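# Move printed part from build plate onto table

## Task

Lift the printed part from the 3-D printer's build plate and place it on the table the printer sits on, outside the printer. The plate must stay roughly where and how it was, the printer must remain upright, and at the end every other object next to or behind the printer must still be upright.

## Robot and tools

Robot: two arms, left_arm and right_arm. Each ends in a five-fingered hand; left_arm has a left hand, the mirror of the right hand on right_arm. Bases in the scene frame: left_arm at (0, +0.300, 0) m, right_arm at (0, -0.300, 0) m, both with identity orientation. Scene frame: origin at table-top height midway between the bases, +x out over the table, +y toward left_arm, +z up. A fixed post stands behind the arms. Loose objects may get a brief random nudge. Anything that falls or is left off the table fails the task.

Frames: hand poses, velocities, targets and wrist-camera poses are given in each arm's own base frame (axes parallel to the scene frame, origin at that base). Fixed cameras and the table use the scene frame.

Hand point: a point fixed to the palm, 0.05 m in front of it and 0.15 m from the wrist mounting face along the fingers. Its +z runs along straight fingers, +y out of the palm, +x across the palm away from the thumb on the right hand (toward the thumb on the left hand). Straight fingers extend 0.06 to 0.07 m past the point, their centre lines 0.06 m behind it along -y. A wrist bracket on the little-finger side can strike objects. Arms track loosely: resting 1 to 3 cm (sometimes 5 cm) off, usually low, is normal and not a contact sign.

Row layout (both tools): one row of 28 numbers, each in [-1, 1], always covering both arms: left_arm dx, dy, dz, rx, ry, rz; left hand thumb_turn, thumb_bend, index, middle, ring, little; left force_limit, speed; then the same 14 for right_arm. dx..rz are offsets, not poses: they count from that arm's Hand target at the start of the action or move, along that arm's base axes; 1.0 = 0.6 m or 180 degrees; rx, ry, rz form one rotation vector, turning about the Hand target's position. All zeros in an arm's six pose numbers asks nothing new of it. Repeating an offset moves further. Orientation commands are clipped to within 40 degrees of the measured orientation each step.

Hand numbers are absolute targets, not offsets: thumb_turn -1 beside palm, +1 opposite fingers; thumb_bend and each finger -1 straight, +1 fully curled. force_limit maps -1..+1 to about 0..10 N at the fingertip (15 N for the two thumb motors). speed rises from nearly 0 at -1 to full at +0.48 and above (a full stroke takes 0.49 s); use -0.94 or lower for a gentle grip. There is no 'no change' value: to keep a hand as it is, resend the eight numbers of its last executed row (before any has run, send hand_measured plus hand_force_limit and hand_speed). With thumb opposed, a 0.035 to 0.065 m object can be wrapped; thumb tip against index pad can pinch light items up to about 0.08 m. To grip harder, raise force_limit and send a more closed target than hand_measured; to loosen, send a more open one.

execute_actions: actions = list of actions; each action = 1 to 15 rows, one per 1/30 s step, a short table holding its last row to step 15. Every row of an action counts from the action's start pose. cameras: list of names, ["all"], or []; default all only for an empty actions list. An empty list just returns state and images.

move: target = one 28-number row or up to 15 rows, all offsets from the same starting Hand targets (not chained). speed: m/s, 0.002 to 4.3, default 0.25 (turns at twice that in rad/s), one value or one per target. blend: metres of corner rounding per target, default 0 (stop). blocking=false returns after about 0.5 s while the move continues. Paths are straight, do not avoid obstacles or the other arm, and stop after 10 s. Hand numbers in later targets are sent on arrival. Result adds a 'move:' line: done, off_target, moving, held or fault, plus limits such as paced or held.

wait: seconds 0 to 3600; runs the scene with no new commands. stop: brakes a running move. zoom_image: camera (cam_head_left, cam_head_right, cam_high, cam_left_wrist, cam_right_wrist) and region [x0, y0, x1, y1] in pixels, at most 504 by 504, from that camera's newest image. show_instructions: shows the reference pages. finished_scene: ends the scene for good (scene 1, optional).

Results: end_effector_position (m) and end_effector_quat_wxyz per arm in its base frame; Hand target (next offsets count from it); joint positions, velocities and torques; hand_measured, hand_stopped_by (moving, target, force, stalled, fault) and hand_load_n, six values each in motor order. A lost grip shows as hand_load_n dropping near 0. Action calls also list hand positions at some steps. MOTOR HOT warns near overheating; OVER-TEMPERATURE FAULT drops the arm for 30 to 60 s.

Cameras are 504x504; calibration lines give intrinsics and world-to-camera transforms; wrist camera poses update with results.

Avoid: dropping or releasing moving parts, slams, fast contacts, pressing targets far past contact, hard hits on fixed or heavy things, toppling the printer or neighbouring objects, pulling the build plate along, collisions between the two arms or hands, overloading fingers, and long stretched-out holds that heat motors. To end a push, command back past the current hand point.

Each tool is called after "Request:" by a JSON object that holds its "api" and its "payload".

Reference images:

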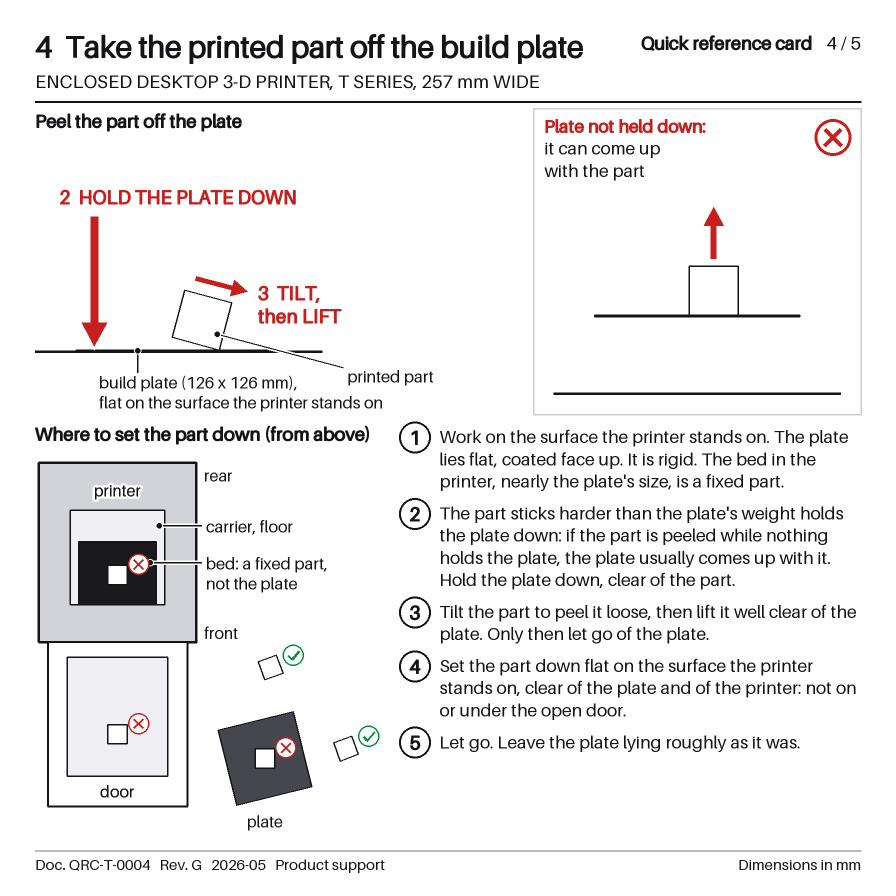

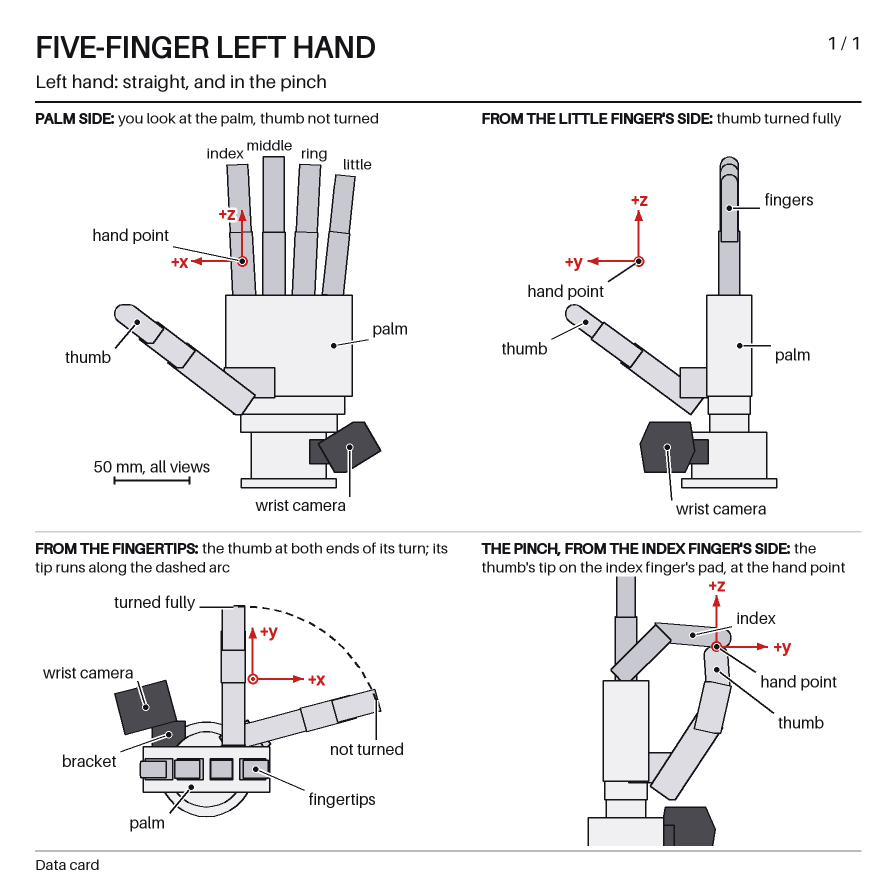

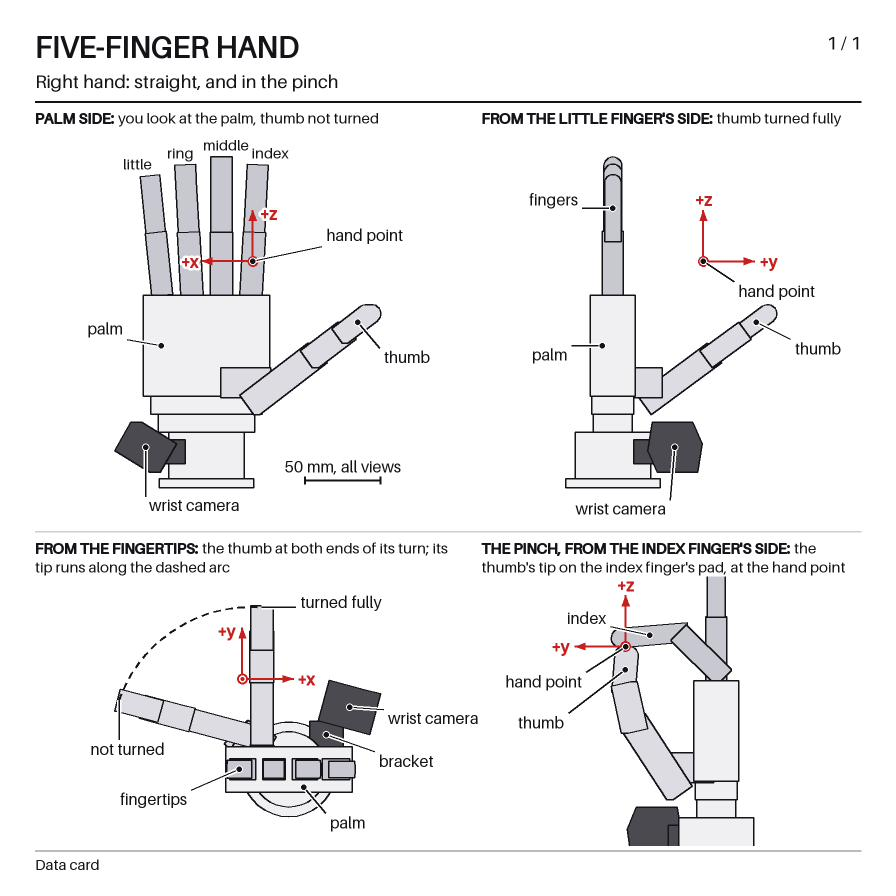

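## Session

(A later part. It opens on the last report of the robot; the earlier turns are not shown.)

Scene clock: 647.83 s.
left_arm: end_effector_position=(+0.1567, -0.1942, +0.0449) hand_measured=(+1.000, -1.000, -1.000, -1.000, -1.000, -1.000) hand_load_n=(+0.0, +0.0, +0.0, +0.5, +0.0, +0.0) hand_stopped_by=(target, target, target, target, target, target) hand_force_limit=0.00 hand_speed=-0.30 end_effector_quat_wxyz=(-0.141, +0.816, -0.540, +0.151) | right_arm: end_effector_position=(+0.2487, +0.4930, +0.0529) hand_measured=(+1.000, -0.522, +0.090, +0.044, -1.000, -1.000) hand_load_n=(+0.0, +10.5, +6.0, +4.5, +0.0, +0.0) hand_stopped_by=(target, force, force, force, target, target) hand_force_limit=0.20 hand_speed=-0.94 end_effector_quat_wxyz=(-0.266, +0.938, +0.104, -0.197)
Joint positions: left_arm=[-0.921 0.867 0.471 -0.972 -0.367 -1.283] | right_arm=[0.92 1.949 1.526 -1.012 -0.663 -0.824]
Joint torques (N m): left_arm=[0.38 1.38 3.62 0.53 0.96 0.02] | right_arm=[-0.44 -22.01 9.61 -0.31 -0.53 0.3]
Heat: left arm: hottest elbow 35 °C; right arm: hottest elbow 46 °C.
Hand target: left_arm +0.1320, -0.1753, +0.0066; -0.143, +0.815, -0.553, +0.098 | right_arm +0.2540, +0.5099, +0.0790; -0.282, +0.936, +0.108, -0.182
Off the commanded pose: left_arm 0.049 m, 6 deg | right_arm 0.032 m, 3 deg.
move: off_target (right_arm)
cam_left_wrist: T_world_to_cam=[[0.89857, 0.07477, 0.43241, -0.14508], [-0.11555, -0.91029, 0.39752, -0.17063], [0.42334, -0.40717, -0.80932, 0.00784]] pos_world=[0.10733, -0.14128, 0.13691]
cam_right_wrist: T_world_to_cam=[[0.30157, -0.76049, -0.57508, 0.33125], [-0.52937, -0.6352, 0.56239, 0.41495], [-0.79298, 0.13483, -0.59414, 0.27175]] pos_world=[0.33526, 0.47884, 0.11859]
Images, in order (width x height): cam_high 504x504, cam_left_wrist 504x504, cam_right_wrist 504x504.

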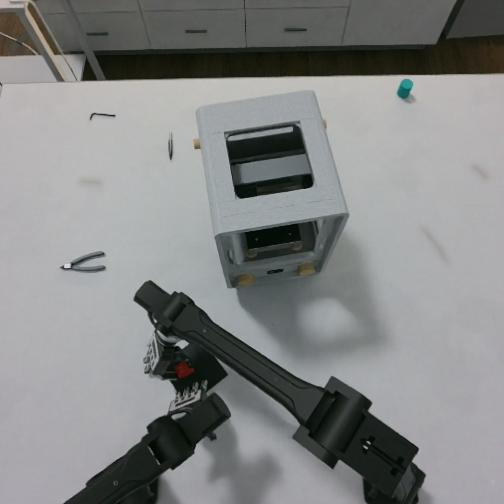

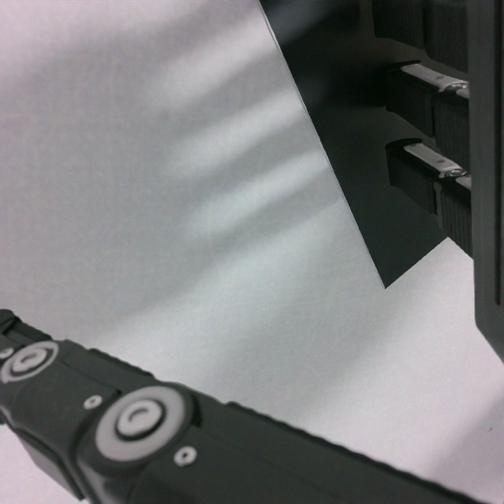

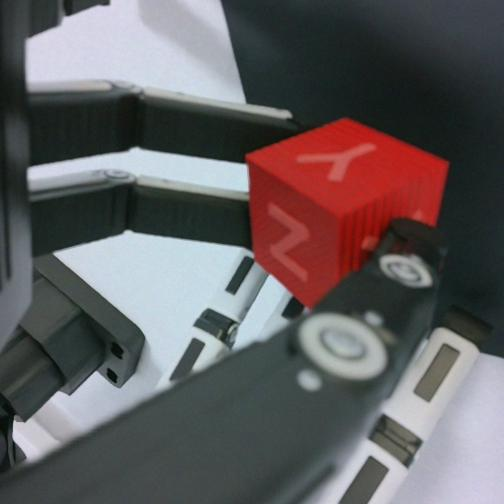

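Request:
{"api": "move", "payload": {"target": [0,0,0,0,0,0,1,-1,-1,-1,-1,-1,0,-0.3,0,0,0.1,0,0,0,1,0.1,0.5,0.5,-1,-1,0.2,-0.94], "speed": 0.08, "cameras": ["cam_right_wrist", "cam_high", "cam_head_right"]}}

Request:
{"api": "zoom_image", "payload": {"camera": "cam_high", "region": [130, 300, 250, 420]}}

Scene clock: 657.93 s.
left_arm: end_effector_position=(+0.1567, -0.1942, +0.0449) hand_measured=(+1.000, -1.000, -1.000, -1.000, -1.000, -1.000) hand_load_n=(+0.0, +0.0, +0.0, +0.5, +0.0, +0.0) hand_stopped_by=(target, target, target, target, target, target) hand_force_limit=0.00 hand_speed=-0.30 end_effector_quat_wxyz=(-0.141, +0.816, -0.540, +0.151) | right_arm: end_effector_position=(+0.2505, +0.4954, +0.1140) hand_measured=(+1.000, -0.522, +0.090, +0.044, -1.000, -1.000) hand_load_n=(+0.0, +10.0, +6.0, +4.5, +0.0, +0.0) hand_stopped_by=(target, force, force, force, target, target) hand_force_limit=0.20 hand_speed=-0.94 end_effector_quat_wxyz=(-0.267, +0.938, +0.104, -0.196)
Joint positions: left_arm=[-0.921 0.867 0.471 -0.972 -0.367 -1.283] | right_arm=[0.92 1.899 1.62 -1.152 -0.663 -0.824]
Joint torques (N m): left_arm=[0.26 1.38 3.59 0.5 0.96 0.02] | right_arm=[-0.5 -21.3 10.1 -0.25 -0.53 0.29]
Heat: left arm: hottest elbow 35 °C; right arm: hottest elbow 45 °C.
Hand target: left_arm +0.1320, -0.1753, +0.0066; -0.143, +0.815, -0.553, +0.098 | right_arm +0.2541, +0.5099, +0.1390; -0.282, +0.936, +0.108, -0.182
Off the commanded pose: left_arm 0.049 m, 6 deg | right_arm 0.029 m, 2 deg.
move: off_target (right_arm)
cam_right_wrist: T_world_to_cam=[[0.30205, -0.75942, -0.57624, 0.36714], [-0.53059, -0.63611, 0.56021, 0.38407], [-0.79199, 0.13653, -0.59508, 0.30817]] pos_world=[0.33696, 0.48105, 0.17978]
Images, in order (width x height): cam_head_right 504x504, cam_high 504x504, cam_right_wrist 504x504.

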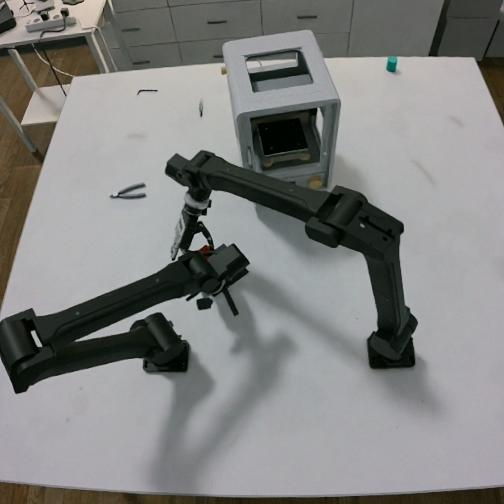

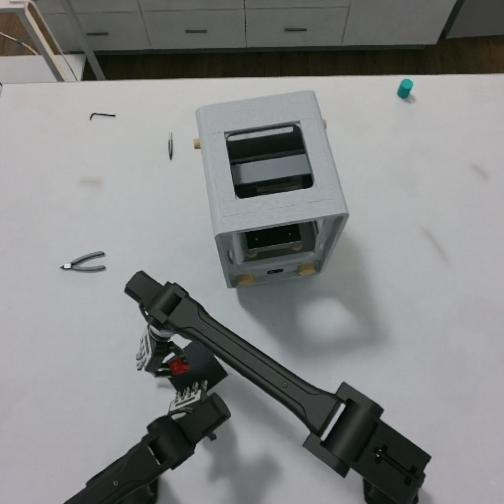

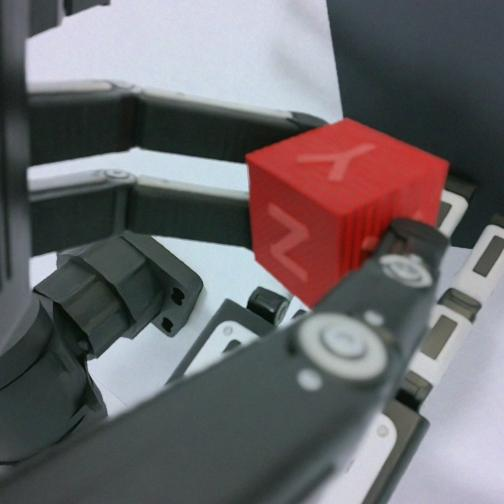

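Scaled by 4.200 from the camera's image (finer frame: 720x720).

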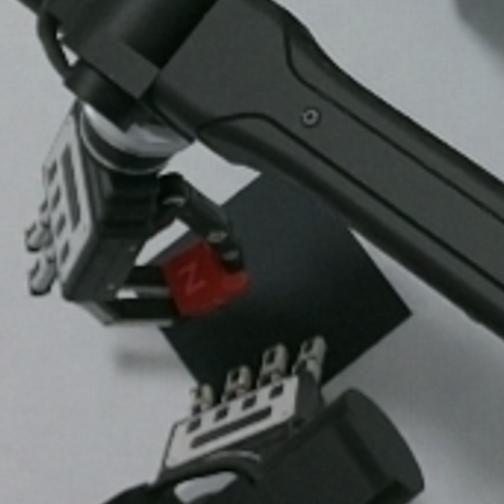

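Request:
{"api": "move", "payload": {"target": [[0.02,-0.02,0.06,0,0,0,1,-1,-1,-1,-1,-1,0,-0.3,0,0,0,0,0,0,1,0.1,0.5,0.5,-1,-1,0.2,-0.94],[0.01,-0.01,0.18,0,0,0,1,-1,-1,-1,-1,-1,0,-0.3,0,0,0,0,0,0,1,0.1,0.5,0.5,-1,-1,0.2,-0.94],[-0.06,0.02,0.22,0,0,0,1,-1,-1,-1,-1,-1,0,-0.3,0.06,-0.35,0.02,0.05,0.014,-0.08,1,0.1,0.5,0.5,-1,-1,0.2,-0.94],[-0.06,0.02,0.22,0,0,0,1,-1,-1,-1,-1,-1,0,-0.3,0.1,-0.517,0.0,0.1038,0.028,-0.16,1,0.1,0.5,0.5,-1,-1,0.2,-0.94]], "speed": [0.06,0.1,0.15,0.12], "blend": [0,0.01,0.03,0], "cameras": ["cam_right_wrist", "cam_high", "cam_head_right"]}}

Scene clock: 730.30 s.
left_arm: end_effector_position=(+0.0929, -0.1547, +0.1211) hand_measured=(+1.000, -1.000, -1.000, -1.000, -1.000, -1.000) hand_load_n=(+0.0, +0.0, +0.0, +0.0, +0.0, +0.0) hand_stopped_by=(target, target, target, target, target, target) hand_force_limit=0.00 hand_speed=-0.30 end_effector_quat_wxyz=(-0.151, +0.814, -0.555, +0.081) | right_arm: end_effector_position=(+0.3141, +0.2016, +0.1358) hand_measured=(+1.000, -0.522, +0.090, +0.044, -1.000, -1.000) hand_load_n=(+0.0, +10.5, +6.0, +4.5, +0.0, +0.0) hand_stopped_by=(target, force, force, force, target, target) hand_force_limit=0.20 hand_speed=-0.94 end_effector_quat_wxyz=(-0.465, +0.867, -0.118, -0.135)
Joint positions: left_arm=[-1.056 0.694 0.626 -1.492 -0.343 -1.428] | right_arm=[0.177 1.454 1.005 -1.073 -1.011 -1.096]
Joint torques (N m): left_arm=[-0.03 -0.67 11.33 -0.18 -0.35 0] | right_arm=[-1.61 -13.1 5.97 -0.16 -0.95 -0.06]
Heat: left arm: hottest elbow 36 °C; right arm: hottest elbow 48 °C.
Hand target: left_arm +0.0959, -0.1631, +0.1385; -0.143, +0.815, -0.553, +0.098 | right_arm +0.3141, +0.1996, +0.1389; -0.469, +0.867, -0.111, -0.127
Off the commanded pose: left_arm 0.020 m, 2 deg | right_arm 0.004 m, 1 deg.
move: off_target (left_arm)
cam_right_wrist: T_world_to_cam=[[-0.10832, -0.56604, -0.81723, 0.25989], [-0.78678, -0.45368, 0.41852, 0.28165], [-0.60766, 0.68831, -0.39621, 0.21554]] pos_world=[0.38073, 0.12653, 0.17991]
Images, in order (width x height): cam_head_right 504x504, cam_high 504x504, cam_right_wrist 504x504.

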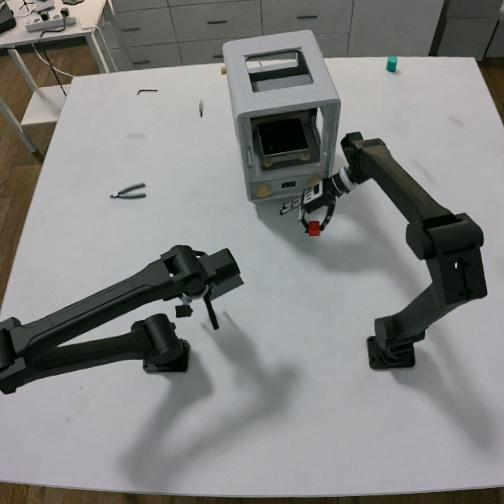

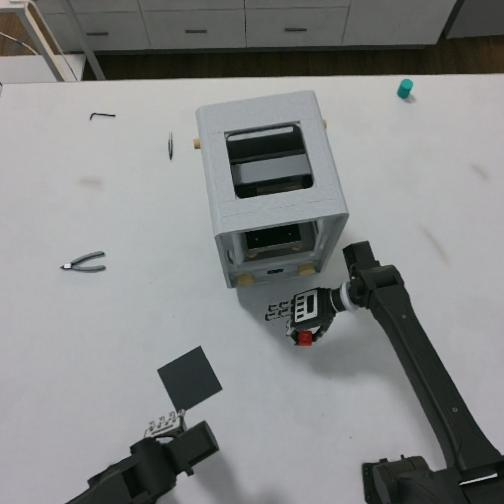

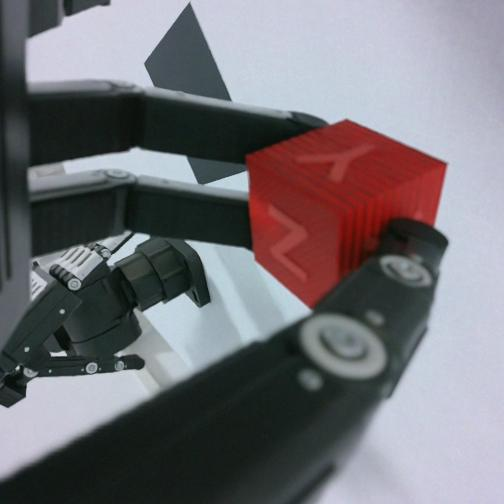

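Request:
{"api": "zoom_image", "payload": {"camera": "cam_high", "region": [255, 280, 345, 370]}}

Request:
{"api": "zoom_image", "payload": {"camera": "cam_head_right", "region": [260, 170, 350, 260]}}

Request:
{"api": "zoom_image", "payload": {"camera": "cam_right_wrist", "region": [220, 90, 470, 340]}}

Scaled by 5.600 from the camera's image (finer frame: 720x720).

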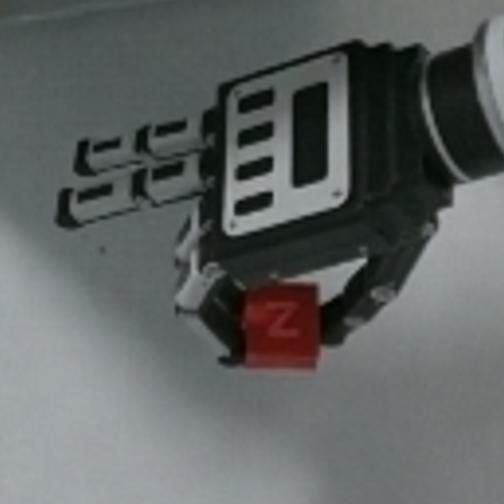

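Scaled by 5.600 from the camera's image (finer frame: 720x720).

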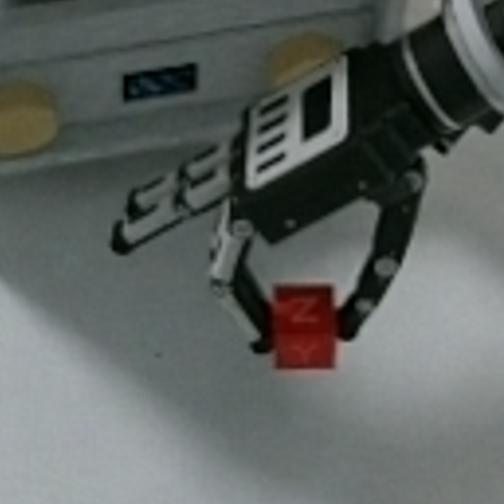

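Scaled by 2.016 from the camera's image (finer frame: 720x720).

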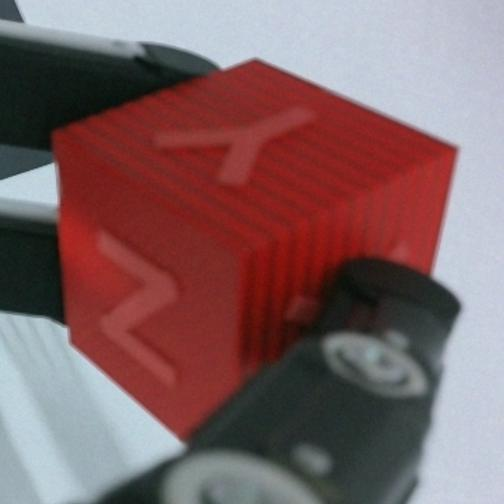

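Request:
{"api": "move", "payload": {"target": [0,0,0,0,0,0,1,-1,-1,-1,-1,-1,0,-0.3,-0.02,0,-0.142,0,-0.0167,0,1,0.1,0.5,0.5,-1,-1,0.2,-0.94], "speed": 0.12, "cameras": ["cam_right_wrist", "cam_high", "cam_head_right"]}}

Request:
{"api": "zoom_image", "payload": {"camera": "cam_high", "region": [250, 290, 340, 380]}}

Request:
{"api": "zoom_image", "payload": {"camera": "cam_head_right", "region": [260, 180, 350, 270]}}

Scene clock: 769.50 s.
left_arm: end_effector_position=(+0.0929, -0.1547, +0.1211) hand_measured=(+1.000, -1.000, -1.000, -1.000, -1.000, -1.000) hand_load_n=(+0.0, +0.0, +0.0, +0.0, +0.0, +0.0) hand_stopped_by=(target, target, target, target, target, target) hand_force_limit=0.00 hand_speed=-0.30 end_effector_quat_wxyz=(-0.151, +0.814, -0.555, +0.081) | right_arm: end_effector_position=(+0.3022, +0.1986, +0.0566) hand_measured=(+1.000, -0.522, +0.090, +0.044, -1.000, -1.000) hand_load_n=(+0.5, +10.5, +6.0, +4.5, +0.0, +0.0) hand_stopped_by=(target, force, force, force, target, target) hand_force_limit=0.20 hand_speed=-0.94 end_effector_quat_wxyz=(-0.472, +0.870, -0.102, -0.105)
Joint positions: left_arm=[-1.056 0.694 0.626 -1.492 -0.343 -1.428] | right_arm=[0.177 1.506 0.827 -0.776 -1.005 -1.097]
Joint torques (N m): left_arm=[0.03 -0.62 11.34 -0.2 -0.35 -0.01] | right_arm=[-0.79 -11.11 5.24 0.42 -0.81 0.1]
Heat: left arm: hottest elbow 46 °C; right arm: hottest elbow 41 °C.
Hand target: left_arm +0.0959, -0.1631, +0.1385; -0.143, +0.815, -0.553, +0.098 | right_arm +0.3022, +0.1996, +0.0537; -0.472, +0.870, -0.099, -0.104
Off the commanded pose: left_arm 0.020 m, 2 deg | right_arm 0.003 m, 0 deg.
move: done
cam_right_wrist: T_world_to_cam=[[-0.0516, -0.56107, -0.82616, 0.1746], [-0.81356, -0.45616, 0.3606, 0.31589], [-0.57918, 0.69074, -0.43293, 0.17202]] pos_world=[0.36563, 0.12324, 0.1048]
Images, in order (width x height): cam_head_right 504x504, cam_high 504x504, cam_right_wrist 504x504.

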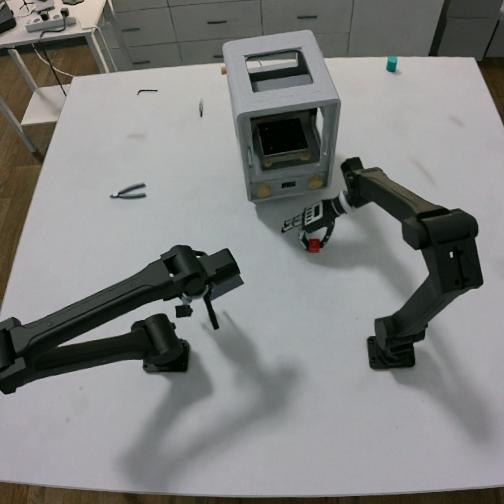

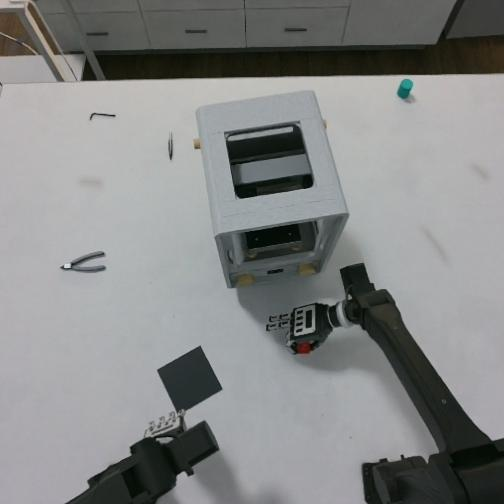

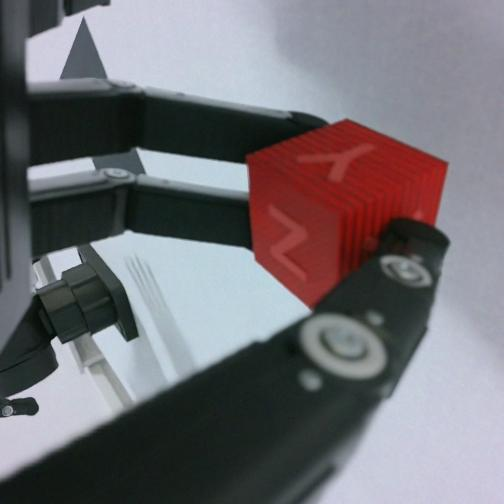

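Scaled by 5.600 from the camera's image (finer frame: 720x720).

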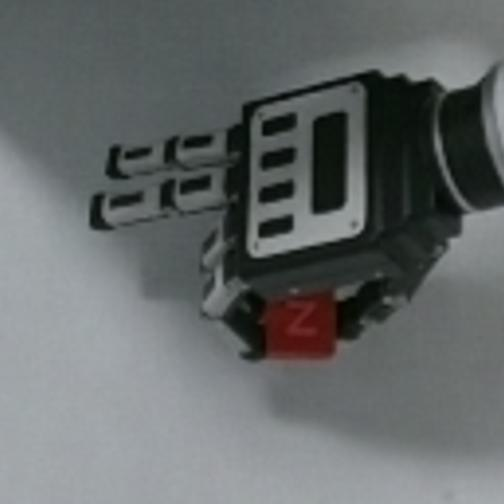

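Scaled by 5.600 from the camera's image (finer frame: 720x720).

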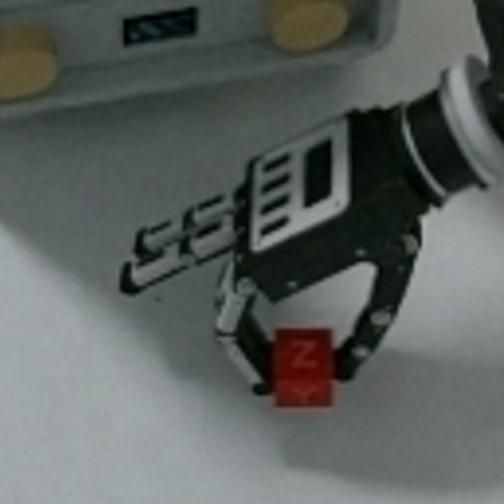

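Request:
{"api": "move", "payload": {"target": [0,0,0,0,0,0,1,-1,-1,-1,-1,-1,0,-0.3,0,0,-0.03,0,0,0,1,0.1,0.5,0.5,-1,-1,0.2,-0.94], "speed": 0.05}}

Request:
{"api": "move", "payload": {"target": [0,0,0,0,0,0,1,-1,-1,-1,-1,-1,0,-0.3,0,0,-0.01,0,0,0,1,0.1,0.5,0.5,-1,-1,0.2,-0.94], "speed": 0.03, "cameras": ["cam_right_wrist"]}}

Scene clock: 776.40 s.
left_arm: end_effector_position=(+0.0929, -0.1547, +0.1211) hand_measured=(+1.000, -1.000, -1.000, -1.000, -1.000, -1.000) hand_load_n=(+0.0, +0.0, +0.0, +0.0, +0.0, +0.0) hand_stopped_by=(target, target, target, target, target, target) hand_force_limit=0.00 hand_speed=-0.30 end_effector_quat_wxyz=(-0.151, +0.814, -0.555, +0.081) | right_arm: end_effector_position=(+0.3023, +0.1986, +0.0389) hand_measured=(+1.000, -0.522, +0.090, +0.044, -1.000, -1.000) hand_load_n=(+0.0, +10.0, +5.5, +4.5, +0.0, -0.5) hand_stopped_by=(target, force, force, force, target, target) hand_force_limit=0.20 hand_speed=-0.94 end_effector_quat_wxyz=(-0.472, +0.870, -0.101, -0.105)
Joint positions: left_arm=[-1.056 0.694 0.626 -1.492 -0.343 -1.428] | right_arm=[0.177 1.541 0.808 -0.72 -1.005 -1.097]
Joint torques (N m): left_arm=[-0.09 -0.73 11.37 -0.18 -0.35 0] | right_arm=[-1.03 -11.34 5.05 0.61 -0.8 0.1]
Heat: left arm: hottest elbow 47 °C; right arm: hottest elbow 40 °C.
Hand target: left_arm +0.0959, -0.1631, +0.1385; -0.143, +0.815, -0.553, +0.098 | right_arm +0.3021, +0.1996, +0.0357; -0.472, +0.870, -0.099, -0.105
Off the commanded pose: left_arm 0.020 m, 2 deg | right_arm 0.003 m, 0 deg.
move: done

Scene clock: 777.00 s.
left_arm: end_effector_position=(+0.0929, -0.1547, +0.1211) hand_measured=(+1.000, -1.000, -1.000, -1.000, -1.000, -1.000) hand_load_n=(+0.0, +0.0, +0.0, +0.0, +0.0, +0.0) hand_stopped_by=(target, target, target, target, target, target) hand_force_limit=0.00 hand_speed=-0.30 end_effector_quat_wxyz=(-0.151, +0.814, -0.555, +0.081) | right_arm: end_effector_position=(+0.3031, +0.1989, +0.0349) hand_measured=(+1.000, -0.522, +0.090, +0.044, -1.000, -1.000) hand_load_n=(+0.0, +10.5, +5.5, +4.5, +0.0, +0.0) hand_stopped_by=(target, force, force, force, target, target) hand_force_limit=0.20 hand_speed=-0.94 end_effector_quat_wxyz=(-0.473, +0.869, -0.100, -0.103)
Joint positions: left_arm=[-1.056 0.694 0.626 -1.492 -0.343 -1.428] | right_arm=[0.177 1.55 0.804 -0.704 -1.006 -1.097]
Joint torques (N m): left_arm=[-0.03 -0.62 11.36 -0.21 -0.35 -0.01] | right_arm=[-1.03 -10.93 4.83 0.64 -0.77 0.1]
Heat: left arm: hottest elbow 47 °C; right arm: hottest elbow 40 °C.
Hand target: left_arm +0.0959, -0.1631, +0.1385; -0.143, +0.815, -0.553, +0.098 | right_arm +0.3022, +0.1997, +0.0298; -0.472, +0.870, -0.099, -0.104
Off the commanded pose: left_arm 0.020 m, 2 deg | right_arm 0.005 m, 0 deg.
move: done
cam_right_wrist: T_world_to_cam=[[-0.04771, -0.55939, -0.82753, 0.15552], [-0.81519, -0.45695, 0.35589, 0.32544], [-0.57722, 0.69157, -0.43421, 0.16219]] pos_world=[0.36634, 0.12354, 0.0833]

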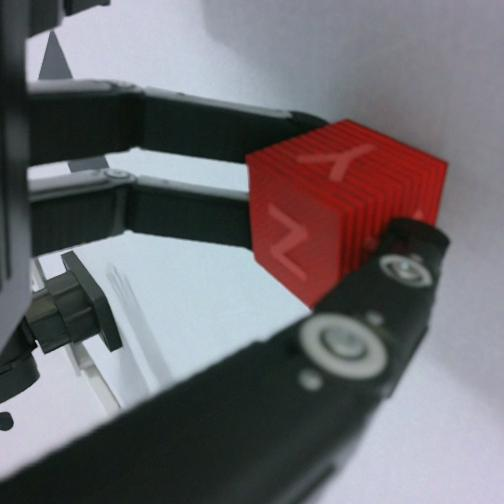

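Request:
{"api": "move", "payload": {"target": [0,0,0,0,0,0,1,-1,-1,-1,-1,-1,0,-0.3,0,0,-0.0058,0,0,0,1,0.1,0.5,0.5,-1,-1,0.2,-0.94], "speed": 0.03, "cameras": ["cam_right_wrist","cam_head_right","cam_high"]}}

Scene clock: 789.93 s.
left_arm: end_effector_position=(+0.0929, -0.1547, +0.1211) hand_measured=(+1.000, -1.000, -1.000, -1.000, -1.000, -1.000) hand_load_n=(+0.0, +0.0, +0.0, +0.0, +0.0, +0.0) hand_stopped_by=(target, target, target, target, target, target) hand_force_limit=0.00 hand_speed=-0.30 end_effector_quat_wxyz=(-0.151, +0.814, -0.555, +0.081) | right_arm: end_effector_position=(+0.3044, +0.1995, +0.0348) hand_measured=(+1.000, -0.522, +0.090, +0.044, -1.000, -1.000) hand_load_n=(+0.0, +10.5, +5.0, +4.5, +0.0, +0.0) hand_stopped_by=(target, force, force, force, target, target) hand_force_limit=0.20 hand_speed=-0.94 end_effector_quat_wxyz=(-0.475, +0.869, -0.099, -0.101)
Joint positions: left_arm=[-1.056 0.694 0.626 -1.492 -0.343 -1.428] | right_arm=[0.177 1.551 0.804 -0.697 -1.008 -1.097]
Joint torques (N m): left_arm=[0.03 -0.56 11.37 -0.23 -0.35 0] | right_arm=[-0.91 -10.4 4.64 1.03 -0.65 0.08]
Heat: left arm: hottest elbow 49 °C; right arm: hottest elbow 39 °C.
Hand target: left_arm +0.0959, -0.1631, +0.1385; -0.143, +0.815, -0.553, +0.098 | right_arm +0.3021, +0.1996, +0.0263; -0.472, +0.870, -0.099, -0.105
Off the commanded pose: left_arm 0.020 m, 2 deg | right_arm 0.009 m, 0 deg.
move: done
cam_right_wrist: T_world_to_cam=[[-0.04319, -0.5564, -0.82979, 0.15387], [-0.81688, -0.4585, 0.34996, 0.3278], [-0.57518, 0.69296, -0.43471, 0.16157]] pos_world=[0.36735, 0.12395, 0.0832]
Images, in order (width x height): cam_head_right 504x504, cam_high 504x504, cam_right_wrist 504x504.

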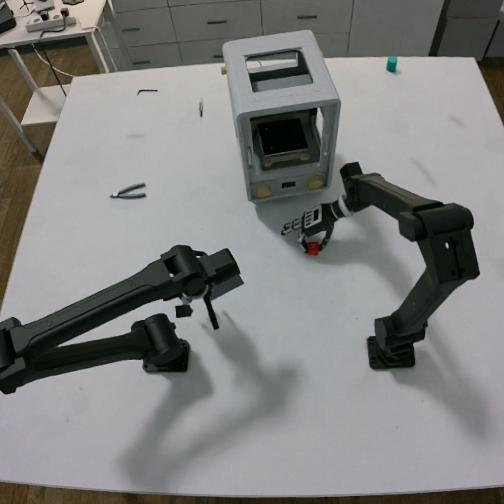

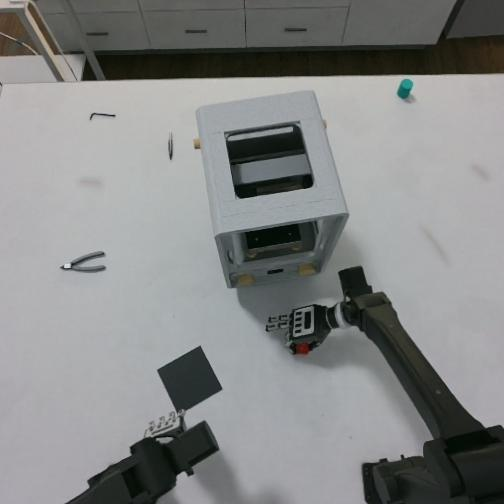

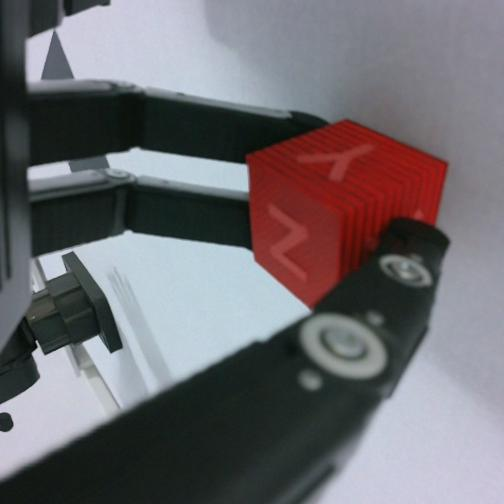

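Request:
{"api": "zoom_image", "payload": {"camera": "cam_head_right", "region": [280, 210, 350, 280]}}

Request:
{"api": "zoom_image", "payload": {"camera": "cam_right_wrist", "region": [200, 80, 500, 380]}}

Scaled by 7.200 from the camera's image (finer frame: 720x720).

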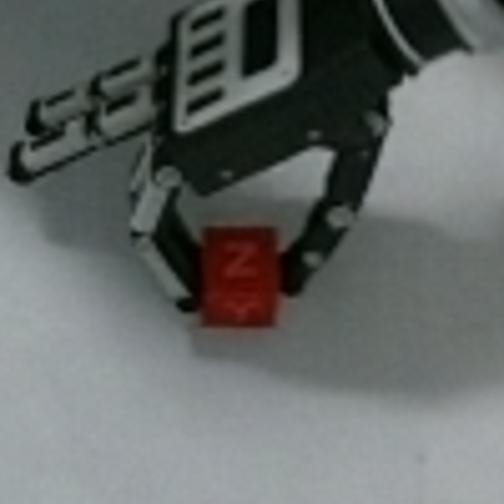

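Scaled by 1.680 from the camera's image (finer frame: 720x720).

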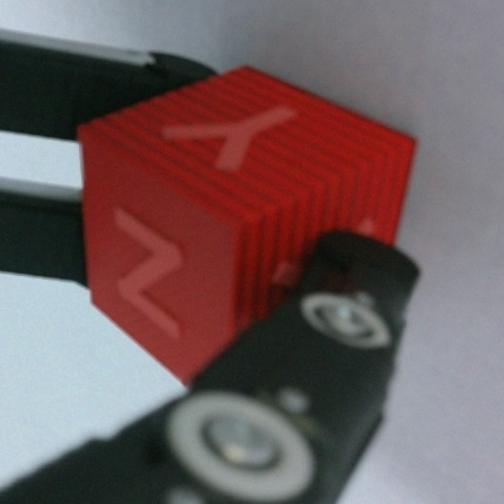

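Request:
{"api": "move", "payload": {"target": [0,0,0,0,0,0,1,-1,-1,-1,-1,-1,0,-0.3,0,0,-0.0083,0,0,0,1,0.1,0.5,0.5,-1,-1,0.2,-0.94], "speed": 0.03, "cameras": ["cam_right_wrist"]}}

Scene clock: 799.93 s.
left_arm: end_effector_position=(+0.0929, -0.1547, +0.1211) hand_measured=(+1.000, -1.000, -1.000, -1.000, -1.000, -1.000) hand_load_n=(+0.0, +0.0, +0.0, +0.0, +0.0, +0.0) hand_stopped_by=(target, target, target, target, target, target) hand_force_limit=0.00 hand_speed=-0.30 end_effector_quat_wxyz=(-0.151, +0.814, -0.555, +0.081) | right_arm: end_effector_position=(+0.3052, +0.2005, +0.0343) hand_measured=(+1.000, -0.522, +0.090, +0.044, -1.000, -1.000) hand_load_n=(+0.0, +10.5, +4.5, +4.5, +0.0, +0.0) hand_stopped_by=(target, force, force, force, target, target) hand_force_limit=0.20 hand_speed=-0.94 end_effector_quat_wxyz=(-0.478, +0.867, -0.098, -0.100)
Joint positions: left_arm=[-1.056 0.694 0.626 -1.492 -0.343 -1.428] | right_arm=[0.177 1.553 0.802 -0.686 -1.014 -1.095]
Joint torques (N m): left_arm=[-0.09 -0.67 11.33 -0.18 -0.35 -0.01] | right_arm=[-0.97 -9.64 4.4 1.01 -0.4 0.01]
Heat: left arm: hottest elbow 50 °C; right arm: hottest elbow 38 °C.
Hand target: left_arm +0.0959, -0.1631, +0.1385; -0.143, +0.815, -0.553, +0.098 | right_arm +0.3023, +0.1997, +0.0213; -0.472, +0.870, -0.099, -0.104
Off the commanded pose: left_arm 0.020 m, 2 deg | right_arm 0.013 m, 1 deg.
move: off_target (right_arm)
cam_right_wrist: T_world_to_cam=[[-0.04031, -0.55057, -0.83382, 0.15226], [-0.81835, -0.46061, 0.34371, 0.33018], [-0.5733, 0.69621, -0.43199, 0.1598]] pos_world=[0.36795, 0.12466, 0.0825]

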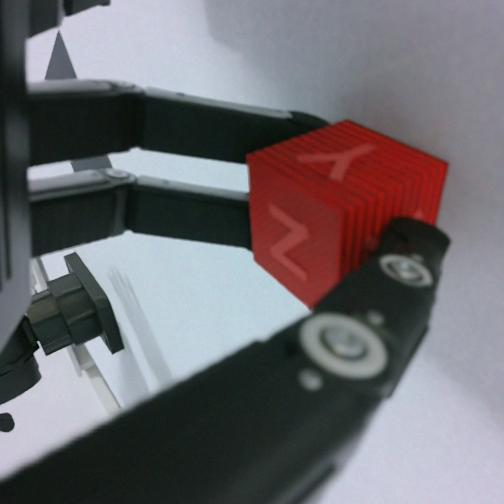

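Request:
{"api": "move", "payload": {"target": [0,0,0,0,0,0,1,-1,-1,-1,-1,-1,0,-0.3,0.002,0,0.0117,0,0,0,1,0.1,0.5,0.5,-1,-1,0.2,-0.94], "speed": 0.03, "cameras": ["cam_right_wrist"]}}

Scene clock: 829.37 s.
left_arm: end_effector_position=(+0.0929, -0.1547, +0.1211) hand_measured=(+1.000, -1.000, -1.000, -1.000, -1.000, -1.000) hand_load_n=(+0.0, +0.0, +0.0, +0.0, +0.0, +0.0) hand_stopped_by=(target, target, target, target, target, target) hand_force_limit=0.00 hand_speed=-0.30 end_effector_quat_wxyz=(-0.151, +0.814, -0.555, +0.081) | right_arm: end_effector_position=(+0.3050, +0.2005, +0.0343) hand_measured=(+1.000, -0.522, +0.090, +0.044, -1.000, -1.000) hand_load_n=(+0.0, +10.5, +4.5, +4.5, +0.0, +0.0) hand_stopped_by=(target, force, force, force, target, target) hand_force_limit=0.20 hand_speed=-0.94 end_effector_quat_wxyz=(-0.478, +0.867, -0.098, -0.100)
Joint positions: left_arm=[-1.056 0.694 0.626 -1.492 -0.343 -1.428] | right_arm=[0.177 1.553 0.802 -0.686 -1.014 -1.094]
Joint torques (N m): left_arm=[-0.09 -0.5 11.33 -0.18 -0.35 -0.01] | right_arm=[-1.03 -10.81 5.11 0.08 -0.41 0.05]
Heat: left arm: hottest elbow 51 °C; right arm: hottest elbow 37 °C.
Hand target: left_arm +0.0959, -0.1631, +0.1385; -0.143, +0.815, -0.553, +0.098 | right_arm +0.3032, +0.1996, +0.0282; -0.472, +0.870, -0.099, -0.105
Off the commanded pose: left_arm 0.020 m, 2 deg | right_arm 0.006 m, 1 deg.
move: done
cam_right_wrist: T_world_to_cam=[[-0.04141, -0.55066, -0.8337, 0.15249], [-0.81821, -0.4602, 0.3446, 0.32991], [-0.57342, 0.69641, -0.4315, 0.15958]] pos_world=[0.36775, 0.12466, 0.0823]

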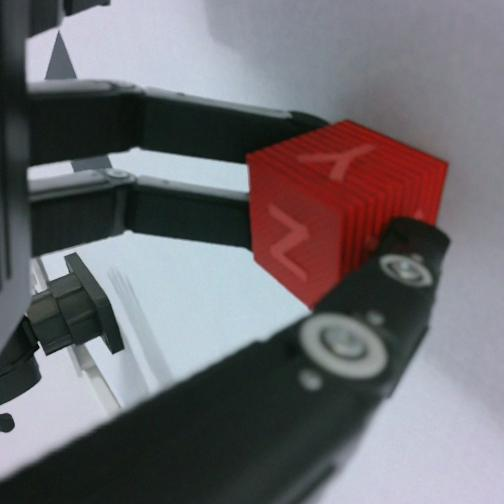

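Request:
{"api": "move", "payload": {"target": [0,0,0,0,0,0,1,-1,-1,-1,-1,-1,0,-0.3,0,0,0,0,0,0,1,-0.56,0.05,0.0,-1,-1,0.2,-0.94], "speed": 0.03, "cameras": ["cam_right_wrist"]}}

Scene clock: 833.00 s.
left_arm: end_effector_position=(+0.0929, -0.1547, +0.1211) hand_measured=(+1.000, -1.000, -1.000, -1.000, -1.000, -1.000) hand_load_n=(+0.0, +0.0, +0.0, +0.0, -0.5, +0.0) hand_stopped_by=(target, target, target, target, target, target) hand_force_limit=0.00 hand_speed=-0.30 end_effector_quat_wxyz=(-0.151, +0.814, -0.555, +0.081) | right_arm: end_effector_position=(+0.3051, +0.1995, +0.0324) hand_measured=(+1.000, -0.560, +0.050, +0.000, -1.000, -1.000) hand_load_n=(+0.0, +0.0, +0.0, -0.5, +0.0, +0.0) hand_stopped_by=(target, target, target, target, target, target) hand_force_limit=0.20 hand_speed=-0.94 end_effector_quat_wxyz=(-0.474, +0.869, -0.099, -0.100)
Joint positions: left_arm=[-1.056 0.694 0.626 -1.492 -0.343 -1.428] | right_arm=[0.177 1.556 0.802 -0.686 -1.007 -1.094]
Joint torques (N m): left_arm=[-0.03 -0.73 11.34 -0.17 -0.34 -0.01] | right_arm=[-1.03 -10.99 5.09 0.05 -0.71 0.05]
Heat: left arm: hottest elbow 52 °C; right arm: hottest elbow 37 °C.
Hand target: left_arm +0.0959, -0.1631, +0.1385; -0.143, +0.815, -0.553, +0.098 | right_arm +0.3032, +0.1996, +0.0283; -0.472, +0.870, -0.099, -0.105
Off the commanded pose: left_arm 0.020 m, 2 deg | right_arm 0.005 m, 1 deg.
move: done
cam_right_wrist: T_world_to_cam=[[-0.04302, -0.55693, -0.82944, 0.15204], [-0.81816, -0.45683, 0.34917, 0.32931], [-0.57337, 0.69364, -0.43601, 0.16025]] pos_world=[0.36785, 0.12395, 0.08099]

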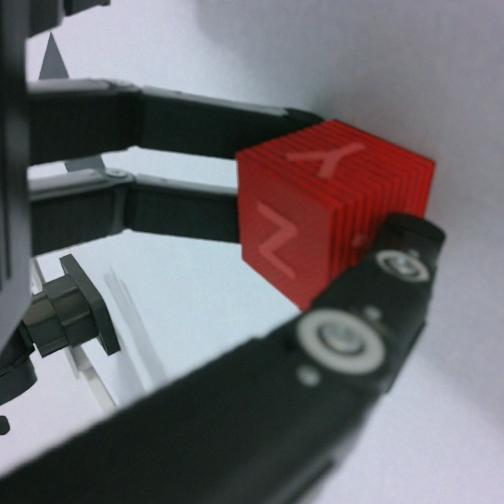

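Request:
{"api": "move", "payload": {"target": [0,0,0,0,0,0,1,-1,-1,-1,-1,-1,0,-0.3,0,0,0,0,0,0,1,-0.8,-0.15,-0.2,-1,-1,0.2,-0.9], "speed": 0.03, "cameras": ["cam_right_wrist","cam_high","cam_head_right"]}}

Scene clock: 838.00 s.
left_arm: end_effector_position=(+0.0929, -0.1547, +0.1211) hand_measured=(+1.000, -1.000, -1.000, -1.000, -1.000, -1.000) hand_load_n=(+0.0, +0.0, +0.0, +0.5, +0.0, +0.0) hand_stopped_by=(target, target, target, target, target, target) hand_force_limit=0.00 hand_speed=-0.30 end_effector_quat_wxyz=(-0.151, +0.814, -0.555, +0.081) | right_arm: end_effector_position=(+0.3048, +0.2002, +0.0332) hand_measured=(+1.000, -0.800, -0.150, -0.200, -1.000, -1.000) hand_load_n=(+0.0, +0.0, +0.0, -2.0, +0.0, +0.0) hand_stopped_by=(target, target, target, target, target, target) hand_force_limit=0.20 hand_speed=-0.90 end_effector_quat_wxyz=(-0.477, +0.868, -0.099, -0.101)
Joint positions: left_arm=[-1.056 0.694 0.626 -1.492 -0.343 -1.428] | right_arm=[0.177 1.556 0.802 -0.686 -1.013 -1.094]
Joint torques (N m): left_arm=[-0.03 -0.62 11.37 -0.2 -0.34 0] | right_arm=[-0.97 -10.99 5.12 0.02 -0.49 0.06]
Heat: left arm: hottest elbow 52 °C; right arm: hottest elbow 37 °C.
Hand target: left_arm +0.0959, -0.1631, +0.1385; -0.143, +0.815, -0.553, +0.098 | right_arm +0.3032, +0.1996, +0.0283; -0.472, +0.870, -0.099, -0.105
Off the commanded pose: left_arm 0.020 m, 2 deg | right_arm 0.005 m, 1 deg.
move: done
cam_right_wrist: T_world_to_cam=[[-0.04346, -0.55263, -0.83229, 0.15243], [-0.81751, -0.4592, 0.34759, 0.32953], [-0.57428, 0.69551, -0.43182, 0.15974]] pos_world=[0.36775, 0.12446, 0.0813]
Images, in order (width x height): cam_head_right 504x504, cam_high 504x504, cam_right_wrist 504x504.

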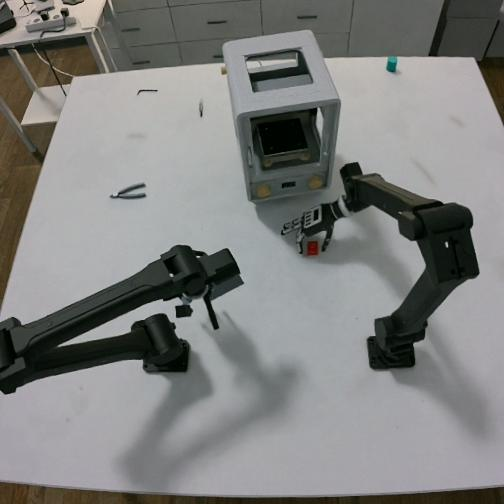

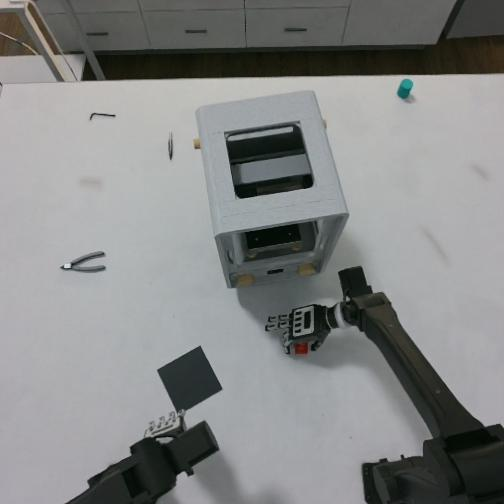

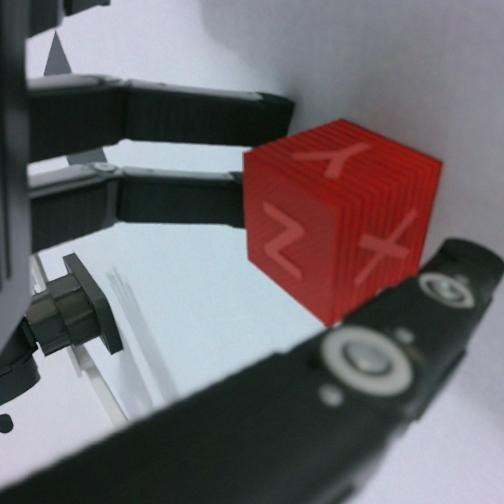

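Request:
{"api": "zoom_image", "payload": {"camera": "cam_high", "region": [255, 300, 345, 390]}}

Request:
{"api": "zoom_image", "payload": {"camera": "cam_right_wrist", "region": [150, 50, 500, 400]}}

Request:
{"api": "zoom_image", "payload": {"camera": "cam_head_right", "region": [280, 210, 350, 280]}}

Scaled by 5.600 from the camera's image (finer frame: 720x720).

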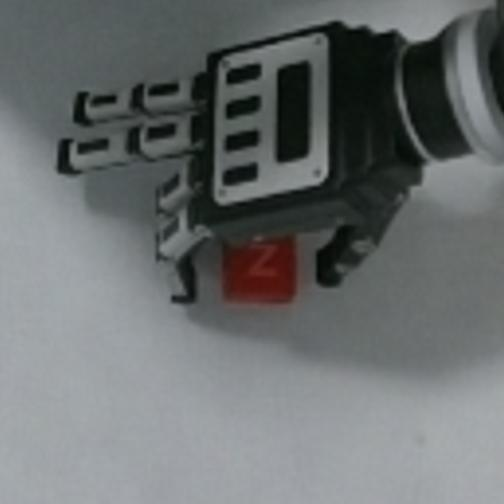

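Scaled by 1.440 from the camera's image (finer frame: 720x720).

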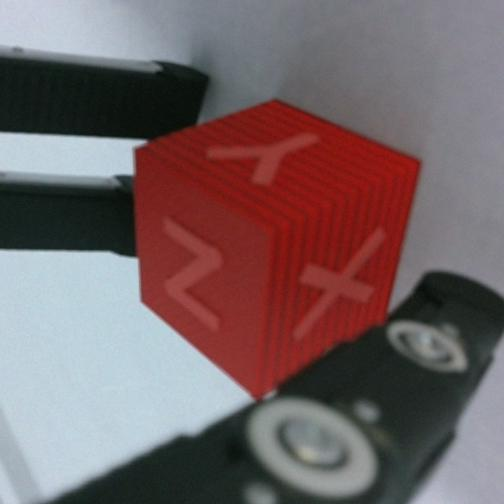

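Scaled by 7.200 from the camera's image (finer frame: 720x720).

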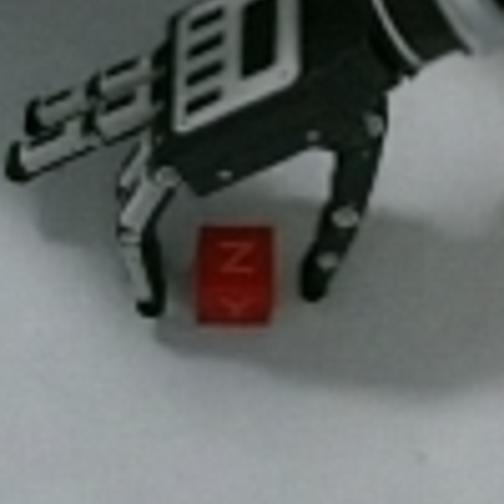

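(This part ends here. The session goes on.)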